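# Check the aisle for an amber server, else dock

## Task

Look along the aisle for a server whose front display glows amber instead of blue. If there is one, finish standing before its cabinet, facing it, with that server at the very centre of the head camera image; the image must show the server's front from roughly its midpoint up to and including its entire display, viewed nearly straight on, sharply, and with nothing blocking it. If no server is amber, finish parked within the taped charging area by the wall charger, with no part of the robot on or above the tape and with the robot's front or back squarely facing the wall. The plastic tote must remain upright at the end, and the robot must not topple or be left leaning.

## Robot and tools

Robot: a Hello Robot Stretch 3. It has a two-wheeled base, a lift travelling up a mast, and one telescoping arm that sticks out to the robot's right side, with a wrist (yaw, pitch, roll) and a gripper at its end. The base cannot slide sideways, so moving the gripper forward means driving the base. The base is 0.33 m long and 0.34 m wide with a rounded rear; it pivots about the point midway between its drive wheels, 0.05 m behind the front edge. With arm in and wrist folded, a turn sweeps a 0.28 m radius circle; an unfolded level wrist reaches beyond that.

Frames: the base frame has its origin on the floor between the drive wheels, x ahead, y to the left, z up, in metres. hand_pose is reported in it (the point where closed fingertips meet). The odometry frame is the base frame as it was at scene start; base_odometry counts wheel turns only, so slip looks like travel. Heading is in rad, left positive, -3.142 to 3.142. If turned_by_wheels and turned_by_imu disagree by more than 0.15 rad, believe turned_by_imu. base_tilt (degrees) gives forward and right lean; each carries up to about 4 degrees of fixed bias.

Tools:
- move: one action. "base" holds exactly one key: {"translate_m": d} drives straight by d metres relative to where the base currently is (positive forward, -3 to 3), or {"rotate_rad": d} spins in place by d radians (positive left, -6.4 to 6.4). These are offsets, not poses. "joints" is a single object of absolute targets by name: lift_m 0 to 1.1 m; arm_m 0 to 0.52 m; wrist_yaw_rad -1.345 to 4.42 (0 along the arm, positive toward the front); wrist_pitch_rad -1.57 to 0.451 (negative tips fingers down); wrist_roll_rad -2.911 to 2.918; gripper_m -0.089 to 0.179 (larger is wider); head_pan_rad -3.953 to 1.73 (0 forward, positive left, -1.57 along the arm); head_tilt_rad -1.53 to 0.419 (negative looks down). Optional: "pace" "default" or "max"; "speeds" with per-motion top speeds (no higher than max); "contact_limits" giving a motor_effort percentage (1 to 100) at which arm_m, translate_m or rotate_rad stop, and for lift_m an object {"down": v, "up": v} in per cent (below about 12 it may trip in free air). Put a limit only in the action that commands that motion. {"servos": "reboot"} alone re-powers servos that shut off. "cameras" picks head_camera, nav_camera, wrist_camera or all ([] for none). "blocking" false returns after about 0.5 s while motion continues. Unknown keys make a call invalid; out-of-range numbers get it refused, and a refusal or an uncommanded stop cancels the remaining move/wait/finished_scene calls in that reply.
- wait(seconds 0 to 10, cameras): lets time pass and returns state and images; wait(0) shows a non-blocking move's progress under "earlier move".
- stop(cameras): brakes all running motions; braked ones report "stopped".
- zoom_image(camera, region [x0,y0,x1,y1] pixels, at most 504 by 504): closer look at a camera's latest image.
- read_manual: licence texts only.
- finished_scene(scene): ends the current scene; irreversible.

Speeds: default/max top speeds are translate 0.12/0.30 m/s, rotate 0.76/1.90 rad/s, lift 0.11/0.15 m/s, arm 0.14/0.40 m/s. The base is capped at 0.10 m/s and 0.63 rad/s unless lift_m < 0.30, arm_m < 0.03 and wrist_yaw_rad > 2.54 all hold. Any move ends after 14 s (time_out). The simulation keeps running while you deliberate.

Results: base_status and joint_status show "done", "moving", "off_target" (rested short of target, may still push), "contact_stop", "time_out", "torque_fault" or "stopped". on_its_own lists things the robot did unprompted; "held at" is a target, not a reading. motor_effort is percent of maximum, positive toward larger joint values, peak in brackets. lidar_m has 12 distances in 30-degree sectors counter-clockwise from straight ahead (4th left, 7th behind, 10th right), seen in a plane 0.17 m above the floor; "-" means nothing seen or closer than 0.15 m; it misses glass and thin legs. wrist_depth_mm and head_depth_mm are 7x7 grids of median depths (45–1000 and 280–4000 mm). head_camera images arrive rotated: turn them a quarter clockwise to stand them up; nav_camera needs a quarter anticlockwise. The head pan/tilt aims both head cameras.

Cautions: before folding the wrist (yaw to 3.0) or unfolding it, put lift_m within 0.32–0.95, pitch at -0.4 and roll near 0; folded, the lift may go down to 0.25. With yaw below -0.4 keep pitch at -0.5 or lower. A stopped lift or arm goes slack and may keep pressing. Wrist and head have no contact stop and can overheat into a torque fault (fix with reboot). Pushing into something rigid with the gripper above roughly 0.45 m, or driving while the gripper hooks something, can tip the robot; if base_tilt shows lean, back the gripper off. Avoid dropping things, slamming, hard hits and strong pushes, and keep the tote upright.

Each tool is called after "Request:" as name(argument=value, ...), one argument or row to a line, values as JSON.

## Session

Request:
move(
  joints={"head_pan_rad": 0.0, "head_tilt_rad": -0.1},
  cameras=["head_camera","nav_camera"],
)

Scene clock: 0.63 s.
move: done
base_odometry: x=+0.000 y=+0.000 heading=+0.000
turned_by_wheels: +0.000
turned_by_imu: +0.000
base_tilt: forward=+1.0 right=-1.6
lidar_m: 1.43 1.15 0.88 0.86 0.92 1.32 1.87 1.07 1.44 1.13 0.68 0.92
head_depth_mm: 1406 1436 1469 1499 1528 1557 1587 / 1416 1445 1480 1522 1535 1574 1611 / 1438 1459 1494 1530 1546 1584 1603 / 1442 1470 1500 1538 1580 1600 1481 / 1457 1491 1516 1547 1587 1607 1495 / 1472 1502 1529 1567 1601 1638 1658 / 1483 1515 1541 1579 1624 1647 1674
base_status: not commanded
joint_positions: lift_m=+0.459 arm_m=+0.001 wrist_yaw_rad=+2.956 wrist_pitch_rad=-0.558 wrist_roll_rad=+0.000 gripper_m=+0.037 head_pan_rad=+0.000 head_tilt_rad=-0.095
joint_status: all done
measured_speeds: all 0
motor_effort: left_wheel=+0.7(1.8) right_wheel=-0.2(0.6) lift_m=+23.1(23.1) arm_m=-4.6(4.7) wrist_yaw_rad=-0.3(0.6) wrist_pitch_rad=+2.9(2.9) wrist_roll_rad=+0.3(0.3) gripper_m=+0.0(0.4) head_pan_rad=+1.1(1.6) head_tilt_rad=-1.1(6.4)
hand_pose: x=+0.0166 y=+0.0556 z=+0.4417 quat_wxyz=(+0.257, +0.695, +0.131, +0.659) (m; base frame)
wrist_depth_mm: 137 143 - - - - - / 149 157 - - - - - / - 173 983 - 995 976 979 / 908 198 842 851 849 826 832 / 758 709 233 714 700 719 701 / 669 658 128 615 128 638 614 / 583 583 332 412 553 562 555
pictures: head_camera (sideways), nav_camera (sideways)
Images, in order (width x height): head_camera 896x504, nav_camera 672x504.

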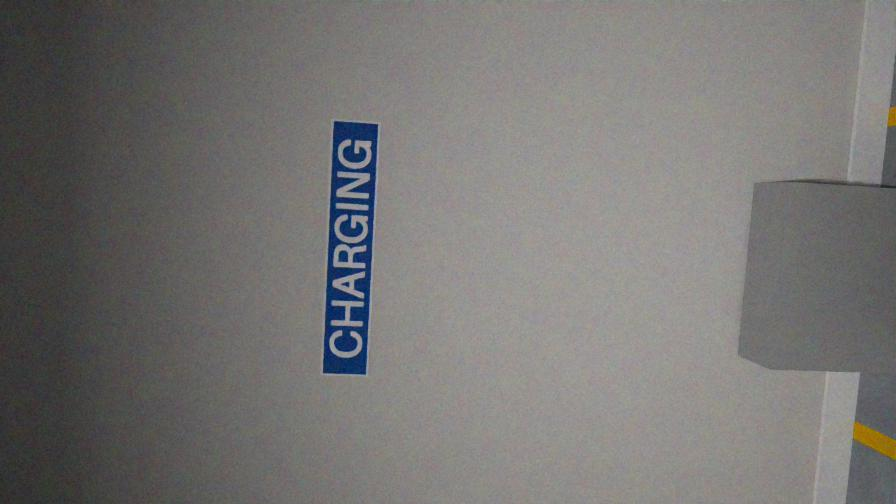

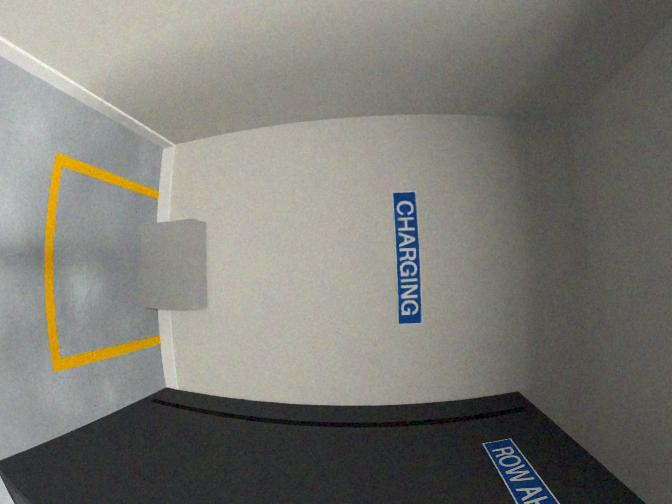

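Request:
move(
  joints={"head_pan_rad": -1.57, "head_tilt_rad": -0.1, "lift_m": 0.33},
  cameras=["head_camera","nav_camera"],
  pace="max",
)

Scene clock: 5.30 s.
move: done
base_odometry: x=+0.000 y=+0.000 heading=+0.000
turned_by_wheels: +0.000
turned_by_imu: +0.001
base_tilt: forward=+1.0 right=-1.7
lidar_m: 1.43 1.15 0.88 0.86 0.92 1.32 1.87 1.07 1.44 1.12 0.68 0.92
head_depth_mm: 2081 3366 3295 3258 2921 2568 1829 / 1895 3191 3585 3669 3720 2523 1809 / 2137 3498 3561 3648 3715 2482 1788 / 2160 3290 3629 3648 3692 2444 1769 / 1942 1636 1689 1726 1786 2098 1764 / 1046 1071 1097 1132 1166 1192 1222 / 804 827 848 871 896 920 953
base_status: not commanded
joint_positions: lift_m=+0.330 arm_m=+0.001 wrist_yaw_rad=+2.956 wrist_pitch_rad=-0.559 wrist_roll_rad=+0.000 gripper_m=+0.037 head_pan_rad=-1.582 head_tilt_rad=-0.100
joint_status: all done
measured_speeds: translate_m=+0.000 rotate_rad=+0.000 lift_m=+0.000 arm_m=+0.000 wrist_yaw_rad=+0.000 wrist_pitch_rad=+0.000 wrist_roll_rad=+0.000 head_pan_rad=+0.024 head_tilt_rad=+0.000
motor_effort: left_wheel=+0.0(1.3) right_wheel=-0.2(0.7) lift_m=+23.0(24.1) arm_m=-9.7(10.0) wrist_yaw_rad=+0.3(0.6) wrist_pitch_rad=+3.1(3.1) wrist_roll_rad=+0.2(0.3) gripper_m=-0.2(0.6) head_pan_rad=+3.2(5.8) head_tilt_rad=-0.3(2.6)
hand_pose: x=+0.0166 y=+0.0554 z=+0.3124 quat_wxyz=(+0.258, +0.695, +0.131, +0.659) (m; base frame)
wrist_depth_mm: 137 144 - - - - - / 149 157 951 933 917 937 929 / 828 174 796 801 769 756 757 / 680 199 647 661 646 644 630 / 580 545 233 556 544 553 550 / 514 323 128 310 128 488 480 / 296 287 272 279 432 429 429
pictures: head_camera (sideways), nav_camera (sideways)
Images, in order (width x height): head_camera 896x504, nav_camera 672x504.

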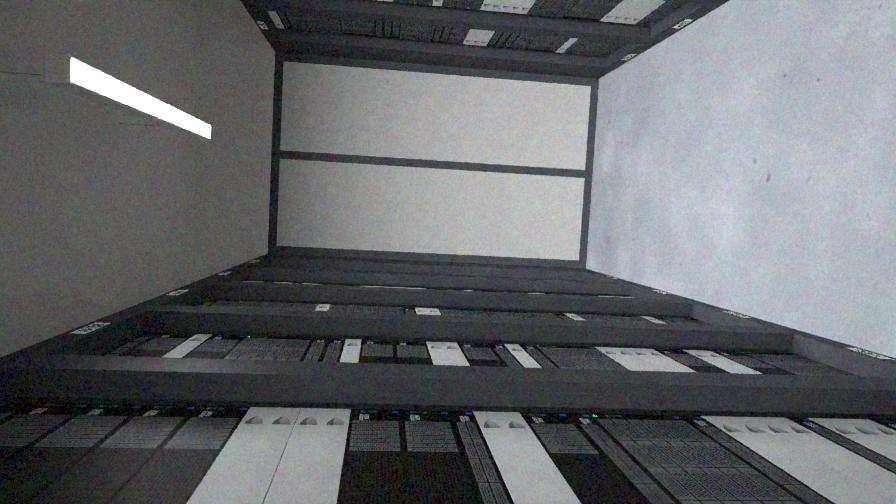

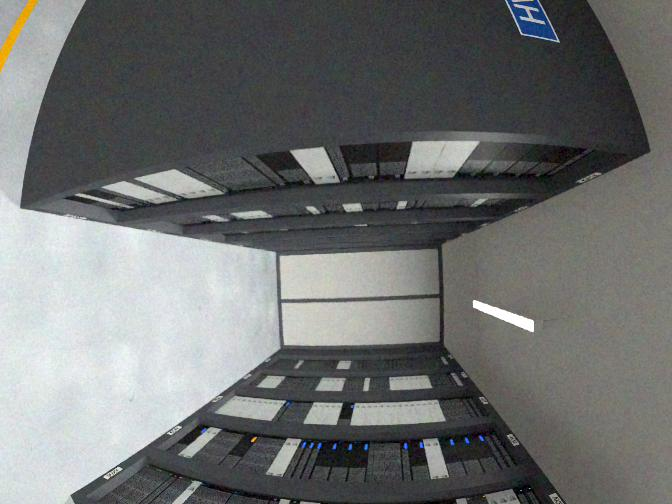

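Request:
zoom_image(
  camera="nav_camera",
  region=[60, 330, 560, 504],
)

Request:
move(
  base={"rotate_rad": -1.75},
  joints={"head_pan_rad": 0.1, "head_tilt_rad": -0.2, "lift_m": 0.27},
  cameras=["head_camera","nav_camera"],
  pace="max",
)

Scaled by 1.008 from the camera's 672x504 image, which has a finer 792x594 frame.

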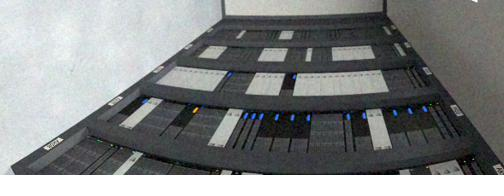

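Scene clock: 18.23 s.
move: done
base_odometry: x=+0.000 y=+0.000 heading=-1.750
turned_by_wheels: -1.750
turned_by_imu: -1.778
base_tilt: forward=+1.0 right=-1.6
lidar_m: 2.36 0.68 0.77 1.43 1.40 0.93 0.86 0.87 1.11 2.16 1.07 1.21
head_depth_mm: 2645 2990 2735 2658 2428 2147 1607 / 2635 3470 3531 3722 3021 2122 1595 / 2525 3447 3608 3775 3122 2118 1580 / 2748 3473 3615 3711 3113 2098 1574 / 2445 2197 2822 2926 2692 2064 1574 / 1358 1422 1484 1556 1617 1697 1453 / 955 981 1006 1039 1072 1102 1140
base_status: done
joint_positions: lift_m=+0.270 arm_m=+0.001 wrist_yaw_rad=+2.956 wrist_pitch_rad=-0.559 wrist_roll_rad=+0.000 gripper_m=+0.037 head_pan_rad=+0.108 head_tilt_rad=-0.202
joint_status: all done
measured_speeds: all 0
motor_effort: left_wheel=+8.8(18.7) right_wheel=-11.8(18.6) lift_m=+30.4(33.1) arm_m=-16.3(17.4) wrist_yaw_rad=+0.3(0.6) wrist_pitch_rad=+2.9(3.2) wrist_roll_rad=+0.1(0.3) gripper_m=+0.3(0.7) head_pan_rad=-2.2(5.0) head_tilt_rad=+1.2(2.6)
hand_pose: x=+0.0166 y=+0.0553 z=+0.2524 quat_wxyz=(+0.258, +0.695, +0.131, +0.659) (m; base frame)
wrist_depth_mm: 137 148 - - - 749 572 / 155 157 853 837 820 757 605 / 719 173 681 683 666 664 628 / 592 199 559 573 560 554 540 / 507 276 228 277 469 477 469 / 255 253 128 243 128 422 417 / 228 227 214 218 369 370 373
pictures: head_camera (sideways), nav_camera (sideways)
Images, in order (width x height): head_camera 896x504, nav_camera 672x504.

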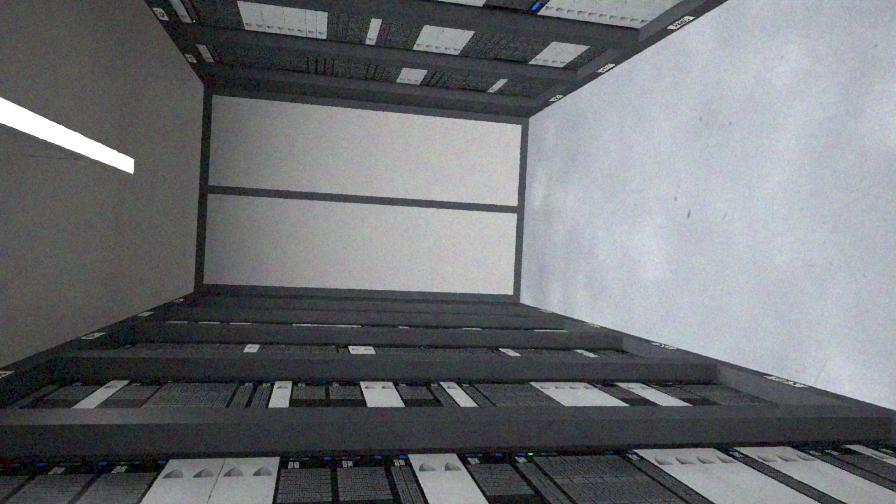

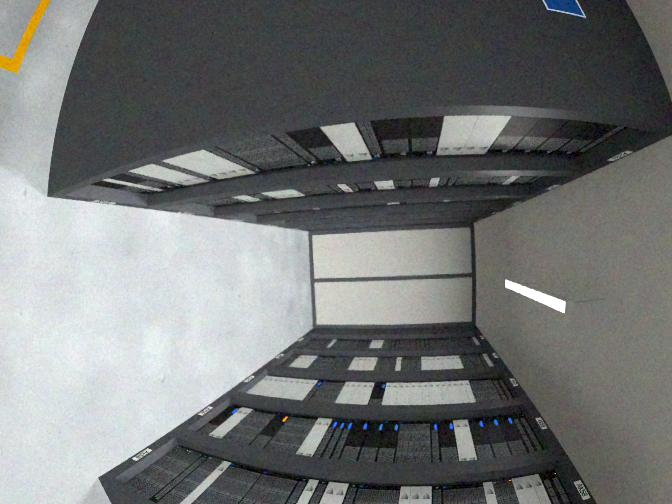

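Request:
move(
  base={"translate_m": 1.3},
  cameras=[],
  pace="max",
)

Request:
move(
  base={"rotate_rad": 0.11},
  joints={"head_pan_rad": -1.57, "head_tilt_rad": -0.4},
  pace="max",
  cameras=["head_camera","nav_camera"],
)

Scene clock: 30.73 s.
move: done
base_odometry: x=-0.231 y=-1.279 heading=-1.749
turned_by_wheels: +0.000
turned_by_imu: +0.009
base_tilt: forward=+1.0 right=-1.6
lidar_m: 2.23 0.81 0.54 0.45 0.46 0.65 2.15 2.18 0.86 0.74 0.81 1.03
head_depth_mm: 2253 2214 2150 2192 2185 1965 1607 / 2245 2290 2391 2481 2598 2122 1604 / 2237 2286 2375 2495 2589 2115 1589 / 2267 2298 2405 2496 2588 2083 1579 / 2241 2299 2404 2483 2632 2065 1575 / 2099 1983 2072 2170 2241 1981 1552 / 1324 1369 1407 1451 1488 1532 1462
base_status: done
joint_positions: lift_m=+0.270 arm_m=+0.001 wrist_yaw_rad=+2.956 wrist_pitch_rad=-0.559 wrist_roll_rad=+0.000 gripper_m=+0.037 head_pan_rad=+0.100 head_tilt_rad=-0.199
joint_status: not commanded
measured_speeds: all 0
motor_effort: left_wheel=+5.4(16.3) right_wheel=+2.1(9.1) lift_m=+23.1(35.2) arm_m=-12.8(15.8) wrist_yaw_rad=-0.4(0.8) wrist_pitch_rad=+2.6(3.3) wrist_roll_rad=+0.2(0.4) gripper_m=+0.3(0.7) head_pan_rad=-1.4(3.5) head_tilt_rad=+5.2(7.1)
hand_pose: x=+0.0166 y=+0.0553 z=+0.2524 quat_wxyz=(+0.258, +0.695, +0.131, +0.659) (m; base frame)
wrist_depth_mm: 137 146 518 567 612 626 743 / 156 157 570 625 656 674 750 / 533 173 589 628 653 658 650 / 533 199 561 572 561 544 549 / 506 275 230 277 470 476 469 / 256 254 128 245 128 420 416 / 228 226 215 219 366 373 373
pictures: none
No camera images: "cameras" was empty.

Scene clock: 31.77 s.
move: done
base_odometry: x=-0.231 y=-1.279 heading=-1.640
turned_by_wheels: +0.109
turned_by_imu: +0.112
base_tilt: forward=+1.2 right=-1.6
lidar_m: 1.72 0.64 0.53 0.45 0.47 0.72 2.15 2.23 0.83 0.75 0.83 1.14
head_depth_mm: 649 698 754 824 905 1005 1129 / 629 691 755 823 906 1004 1127 / 597 644 696 770 860 971 1102 / 647 697 744 810 879 972 1077 / 646 694 752 819 899 1001 1122 / 645 694 751 818 901 997 1119 / 645 694 751 816 899 994 1117
base_status: done
joint_positions: lift_m=+0.270 arm_m=+0.001 wrist_yaw_rad=+2.956 wrist_pitch_rad=-0.559 wrist_roll_rad=+0.000 gripper_m=+0.037 head_pan_rad=-1.611 head_tilt_rad=-0.398
joint_status: all done
measured_speeds: all 0
motor_effort: left_wheel=-9.4(10.6) right_wheel=+10.8(11.2) lift_m=+27.6(27.6) arm_m=-13.5(13.7) wrist_yaw_rad=+0.2(0.6) wrist_pitch_rad=+2.8(3.2) wrist_roll_rad=+0.1(0.3) gripper_m=+0.1(0.6) head_pan_rad=+1.9(3.4) head_tilt_rad=-2.6(6.1)
hand_pose: x=+0.0166 y=+0.0553 z=+0.2524 quat_wxyz=(+0.258, +0.695, +0.131, +0.659) (m; base frame)
wrist_depth_mm: 137 145 508 546 579 599 640 / 156 157 529 613 619 643 699 / 553 174 582 615 633 641 637 / 559 198 565 566 562 554 544 / 504 275 228 278 466 476 473 / 258 254 128 244 128 419 415 / 228 226 214 219 372 374 368
pictures: head_camera (sideways), nav_camera (sideways)
Images, in order (width x height): head_camera 896x504, nav_camera 672x504.

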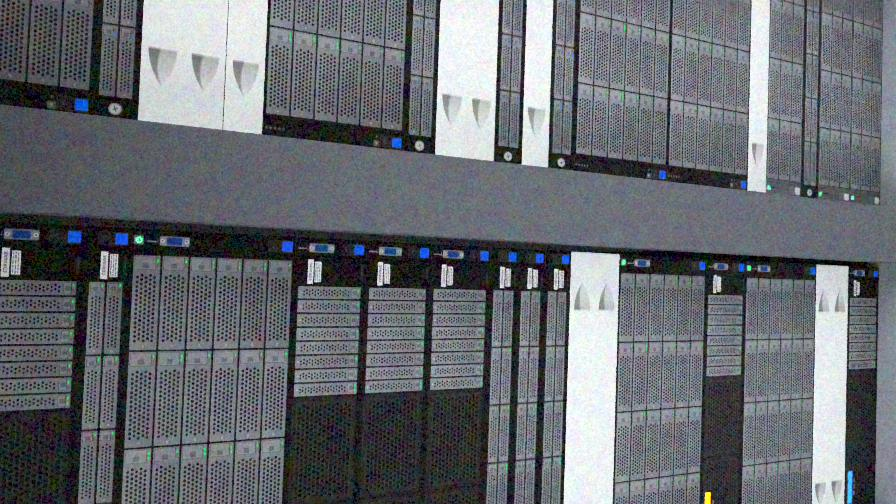

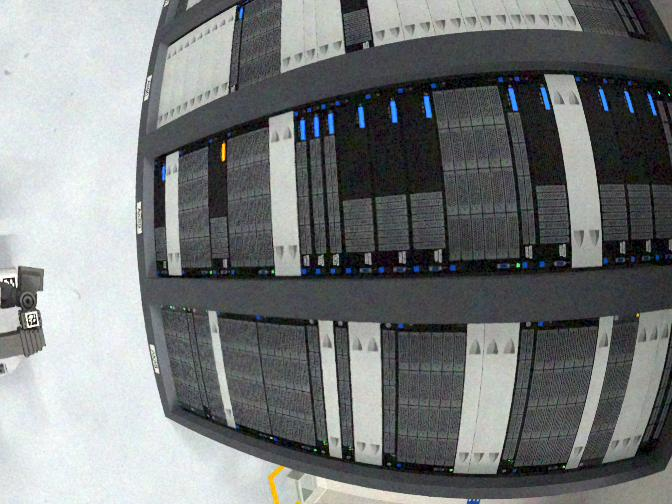

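Request:
move(
  base={"translate_m": 0.31},
  joints={"head_pan_rad": -1.55, "head_tilt_rad": -0.78},
  pace="max",
  cameras=["head_camera"],
)

Request:
zoom_image(
  camera="head_camera",
  region=[348, 152, 548, 352],
)

Scene clock: 41.43 s.
move: done
base_odometry: x=-0.252 y=-1.589 heading=-1.640
turned_by_wheels: +0.000
turned_by_imu: +0.003
base_tilt: forward=+1.0 right=-1.5
lidar_m: 1.92 0.72 0.47 0.51 0.53 0.72 2.46 1.13 0.83 0.76 0.77 1.06
head_depth_mm: 649 743 870 1023 1260 1277 1116 / 653 747 878 1056 1329 1271 1112 / 657 754 884 1066 1350 1270 1109 / 660 760 892 1079 1359 1256 1102 / 654 759 878 1048 1344 1251 1104 / 620 715 863 1075 1367 1253 1100 / 663 780 921 1118 1368 1246 1091
base_status: done
joint_positions: lift_m=+0.270 arm_m=+0.001 wrist_yaw_rad=+2.956 wrist_pitch_rad=-0.559 wrist_roll_rad=+0.000 gripper_m=+0.037 head_pan_rad=-1.550 head_tilt_rad=-0.785
joint_status: all done
measured_speeds: all 0
motor_effort: left_wheel=-3.3(10.8) right_wheel=+9.0(15.7) lift_m=+25.1(35.3) arm_m=-11.4(12.5) wrist_yaw_rad=+0.1(0.9) wrist_pitch_rad=+2.7(3.3) wrist_roll_rad=+0.1(0.3) gripper_m=-0.2(0.9) head_pan_rad=+2.5(4.8) head_tilt_rad=+2.7(5.2)
hand_pose: x=+0.0166 y=+0.0553 z=+0.2524 quat_wxyz=(+0.258, +0.695, +0.131, +0.659) (m; base frame)
wrist_depth_mm: 137 148 517 541 528 611 656 / 157 158 570 592 577 655 680 / 537 172 597 623 629 629 648 / 557 199 559 567 563 558 540 / 510 274 229 276 471 476 474 / 256 255 128 243 128 419 416 / 228 226 214 218 370 376 369
pictures: head_camera (sideways)
Images, in order (width x height): head_camera 896x504.

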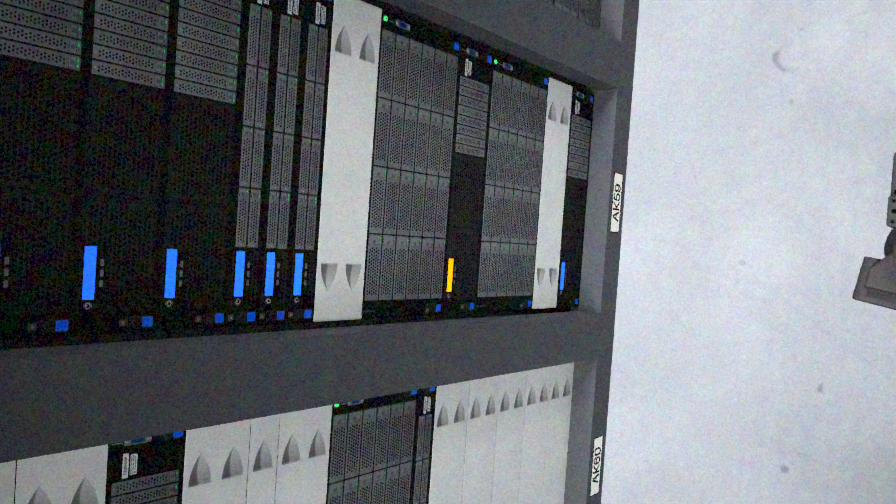

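Scaled by 2.520 from the camera's 896x504 image, which has a finer 1280x720 frame.

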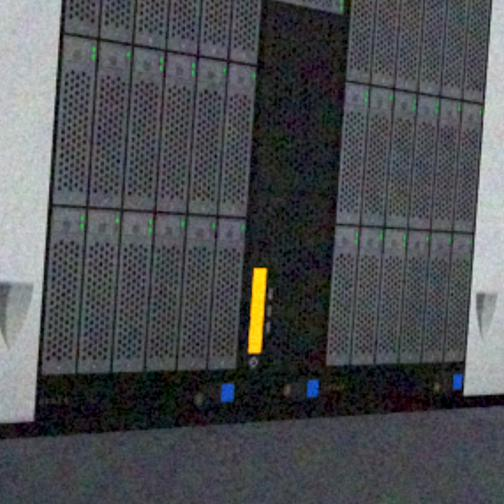

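Request:
move(
  joints={"head_tilt_rad": -0.808},
  cameras=["head_camera"],
)

Request:
zoom_image(
  camera="head_camera",
  region=[348, 152, 548, 352],
)

Scene clock: 49.47 s.
move: done
base_odometry: x=-0.252 y=-1.589 heading=-1.640
turned_by_wheels: +0.000
turned_by_imu: +0.001
base_tilt: forward=+1.0 right=-1.7
lidar_m: 1.92 0.72 0.47 0.51 0.53 0.72 2.46 1.13 0.82 0.76 0.77 1.06
head_depth_mm: 651 745 874 1030 1287 1270 1112 / 655 751 882 1070 1352 1264 1113 / 659 760 891 1087 1363 1256 1105 / 663 763 897 1094 1351 1256 1100 / 658 760 888 1059 1361 1254 1096 / 622 717 868 1087 1376 1249 1095 / 667 783 927 1133 1370 1246 1091
base_status: not commanded
joint_positions: lift_m=+0.270 arm_m=+0.001 wrist_yaw_rad=+2.956 wrist_pitch_rad=-0.559 wrist_roll_rad=+0.000 gripper_m=+0.037 head_pan_rad=-1.550 head_tilt_rad=-0.800
joint_status: all done
measured_speeds: all 0
motor_effort: left_wheel=-4.2(5.2) right_wheel=+9.3(9.3) lift_m=+18.9(19.6) arm_m=-10.2(11.0) wrist_yaw_rad=+0.3(0.7) wrist_pitch_rad=+2.9(3.2) wrist_roll_rad=+0.2(0.3) gripper_m=+0.3(0.4) head_pan_rad=+2.4(2.9) head_tilt_rad=-5.5(6.3)
hand_pose: x=+0.0166 y=+0.0553 z=+0.2524 quat_wxyz=(+0.258, +0.695, +0.131, +0.659) (m; base frame)
wrist_depth_mm: 137 147 517 537 532 610 644 / 156 157 573 608 579 668 692 / 532 173 593 603 621 635 643 / 560 198 558 566 561 553 542 / 507 274 230 278 471 473 472 / 258 255 128 245 128 416 413 / 228 227 215 218 370 376 370
pictures: head_camera (sideways)
Images, in order (width x height): head_camera 896x504.

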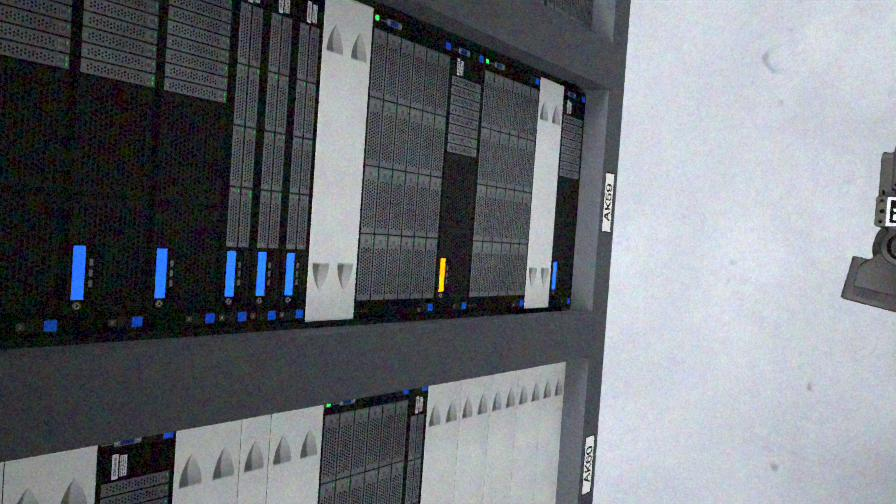

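Scaled by 2.520 from the camera's 896x504 image, which has a finer 1280x720 frame.

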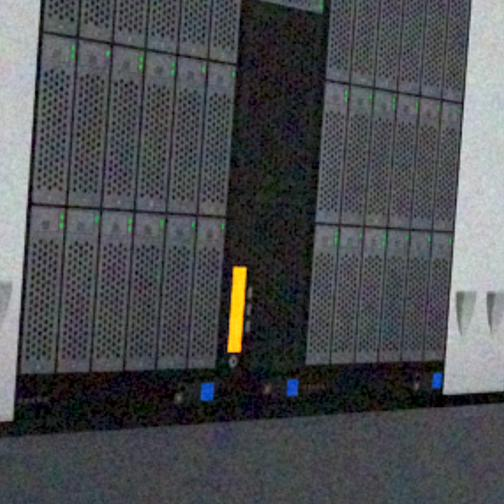

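Request:
move(
  base={"translate_m": -0.05},
  cameras=["head_camera"],
)

Request:
zoom_image(
  camera="head_camera",
  region=[348, 152, 548, 352],
)

Scene clock: 58.73 s.
move: done
base_odometry: x=-0.249 y=-1.539 heading=-1.640
turned_by_wheels: +0.000
turned_by_imu: +0.001
base_tilt: forward=+1.1 right=-1.7
lidar_m: 1.93 0.72 0.49 0.51 0.53 0.72 2.41 1.13 0.80 0.77 0.77 1.09
head_depth_mm: 653 750 881 1016 1349 1258 1104 / 658 755 889 1084 1332 1261 1105 / 661 763 895 1091 1355 1258 1101 / 665 769 908 1106 1358 1253 1099 / 671 774 915 1112 1355 1249 1097 / 650 743 857 1081 1356 1243 1092 / 628 756 931 1145 1374 1240 1091
base_status: done
joint_positions: lift_m=+0.270 arm_m=+0.001 wrist_yaw_rad=+2.956 wrist_pitch_rad=-0.559 wrist_roll_rad=+0.000 gripper_m=+0.037 head_pan_rad=-1.550 head_tilt_rad=-0.808
joint_status: not commanded
measured_speeds: all 0
motor_effort: left_wheel=-7.8(13.3) right_wheel=-3.5(8.4) lift_m=+19.8(20.4) arm_m=-9.1(9.9) wrist_yaw_rad=-0.3(0.6) wrist_pitch_rad=+2.8(3.4) wrist_roll_rad=+0.1(0.3) gripper_m=+0.1(0.7) head_pan_rad=+2.0(2.8) head_tilt_rad=-4.8(5.7)
hand_pose: x=+0.0166 y=+0.0553 z=+0.2524 quat_wxyz=(+0.258, +0.695, +0.131, +0.659) (m; base frame)
wrist_depth_mm: 137 147 522 545 524 604 649 / 157 158 579 604 586 666 691 / 504 173 589 603 627 632 643 / 556 198 554 568 562 550 549 / 505 277 229 276 468 477 474 / 257 254 127 244 129 418 415 / 228 227 215 219 368 374 372
pictures: head_camera (sideways)
Images, in order (width x height): head_camera 896x504.

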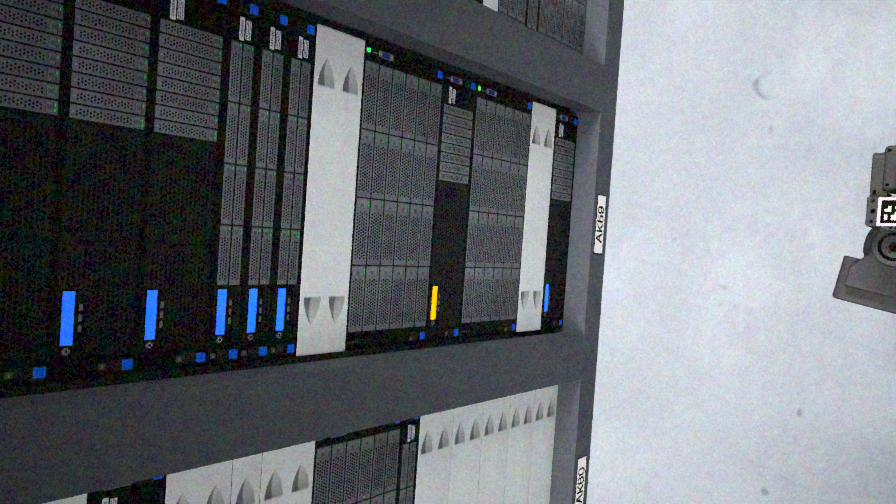

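Scaled by 2.520 from the camera's 896x504 image, which has a finer 1280x720 frame.

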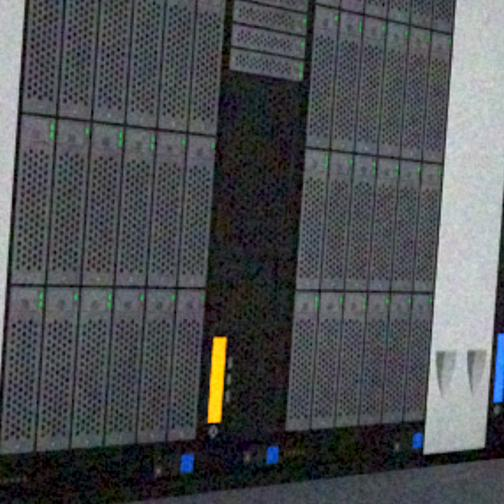

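Request:
finished_scene(
  scene=3,
  done=true,
)

The scene is finished: the task was done.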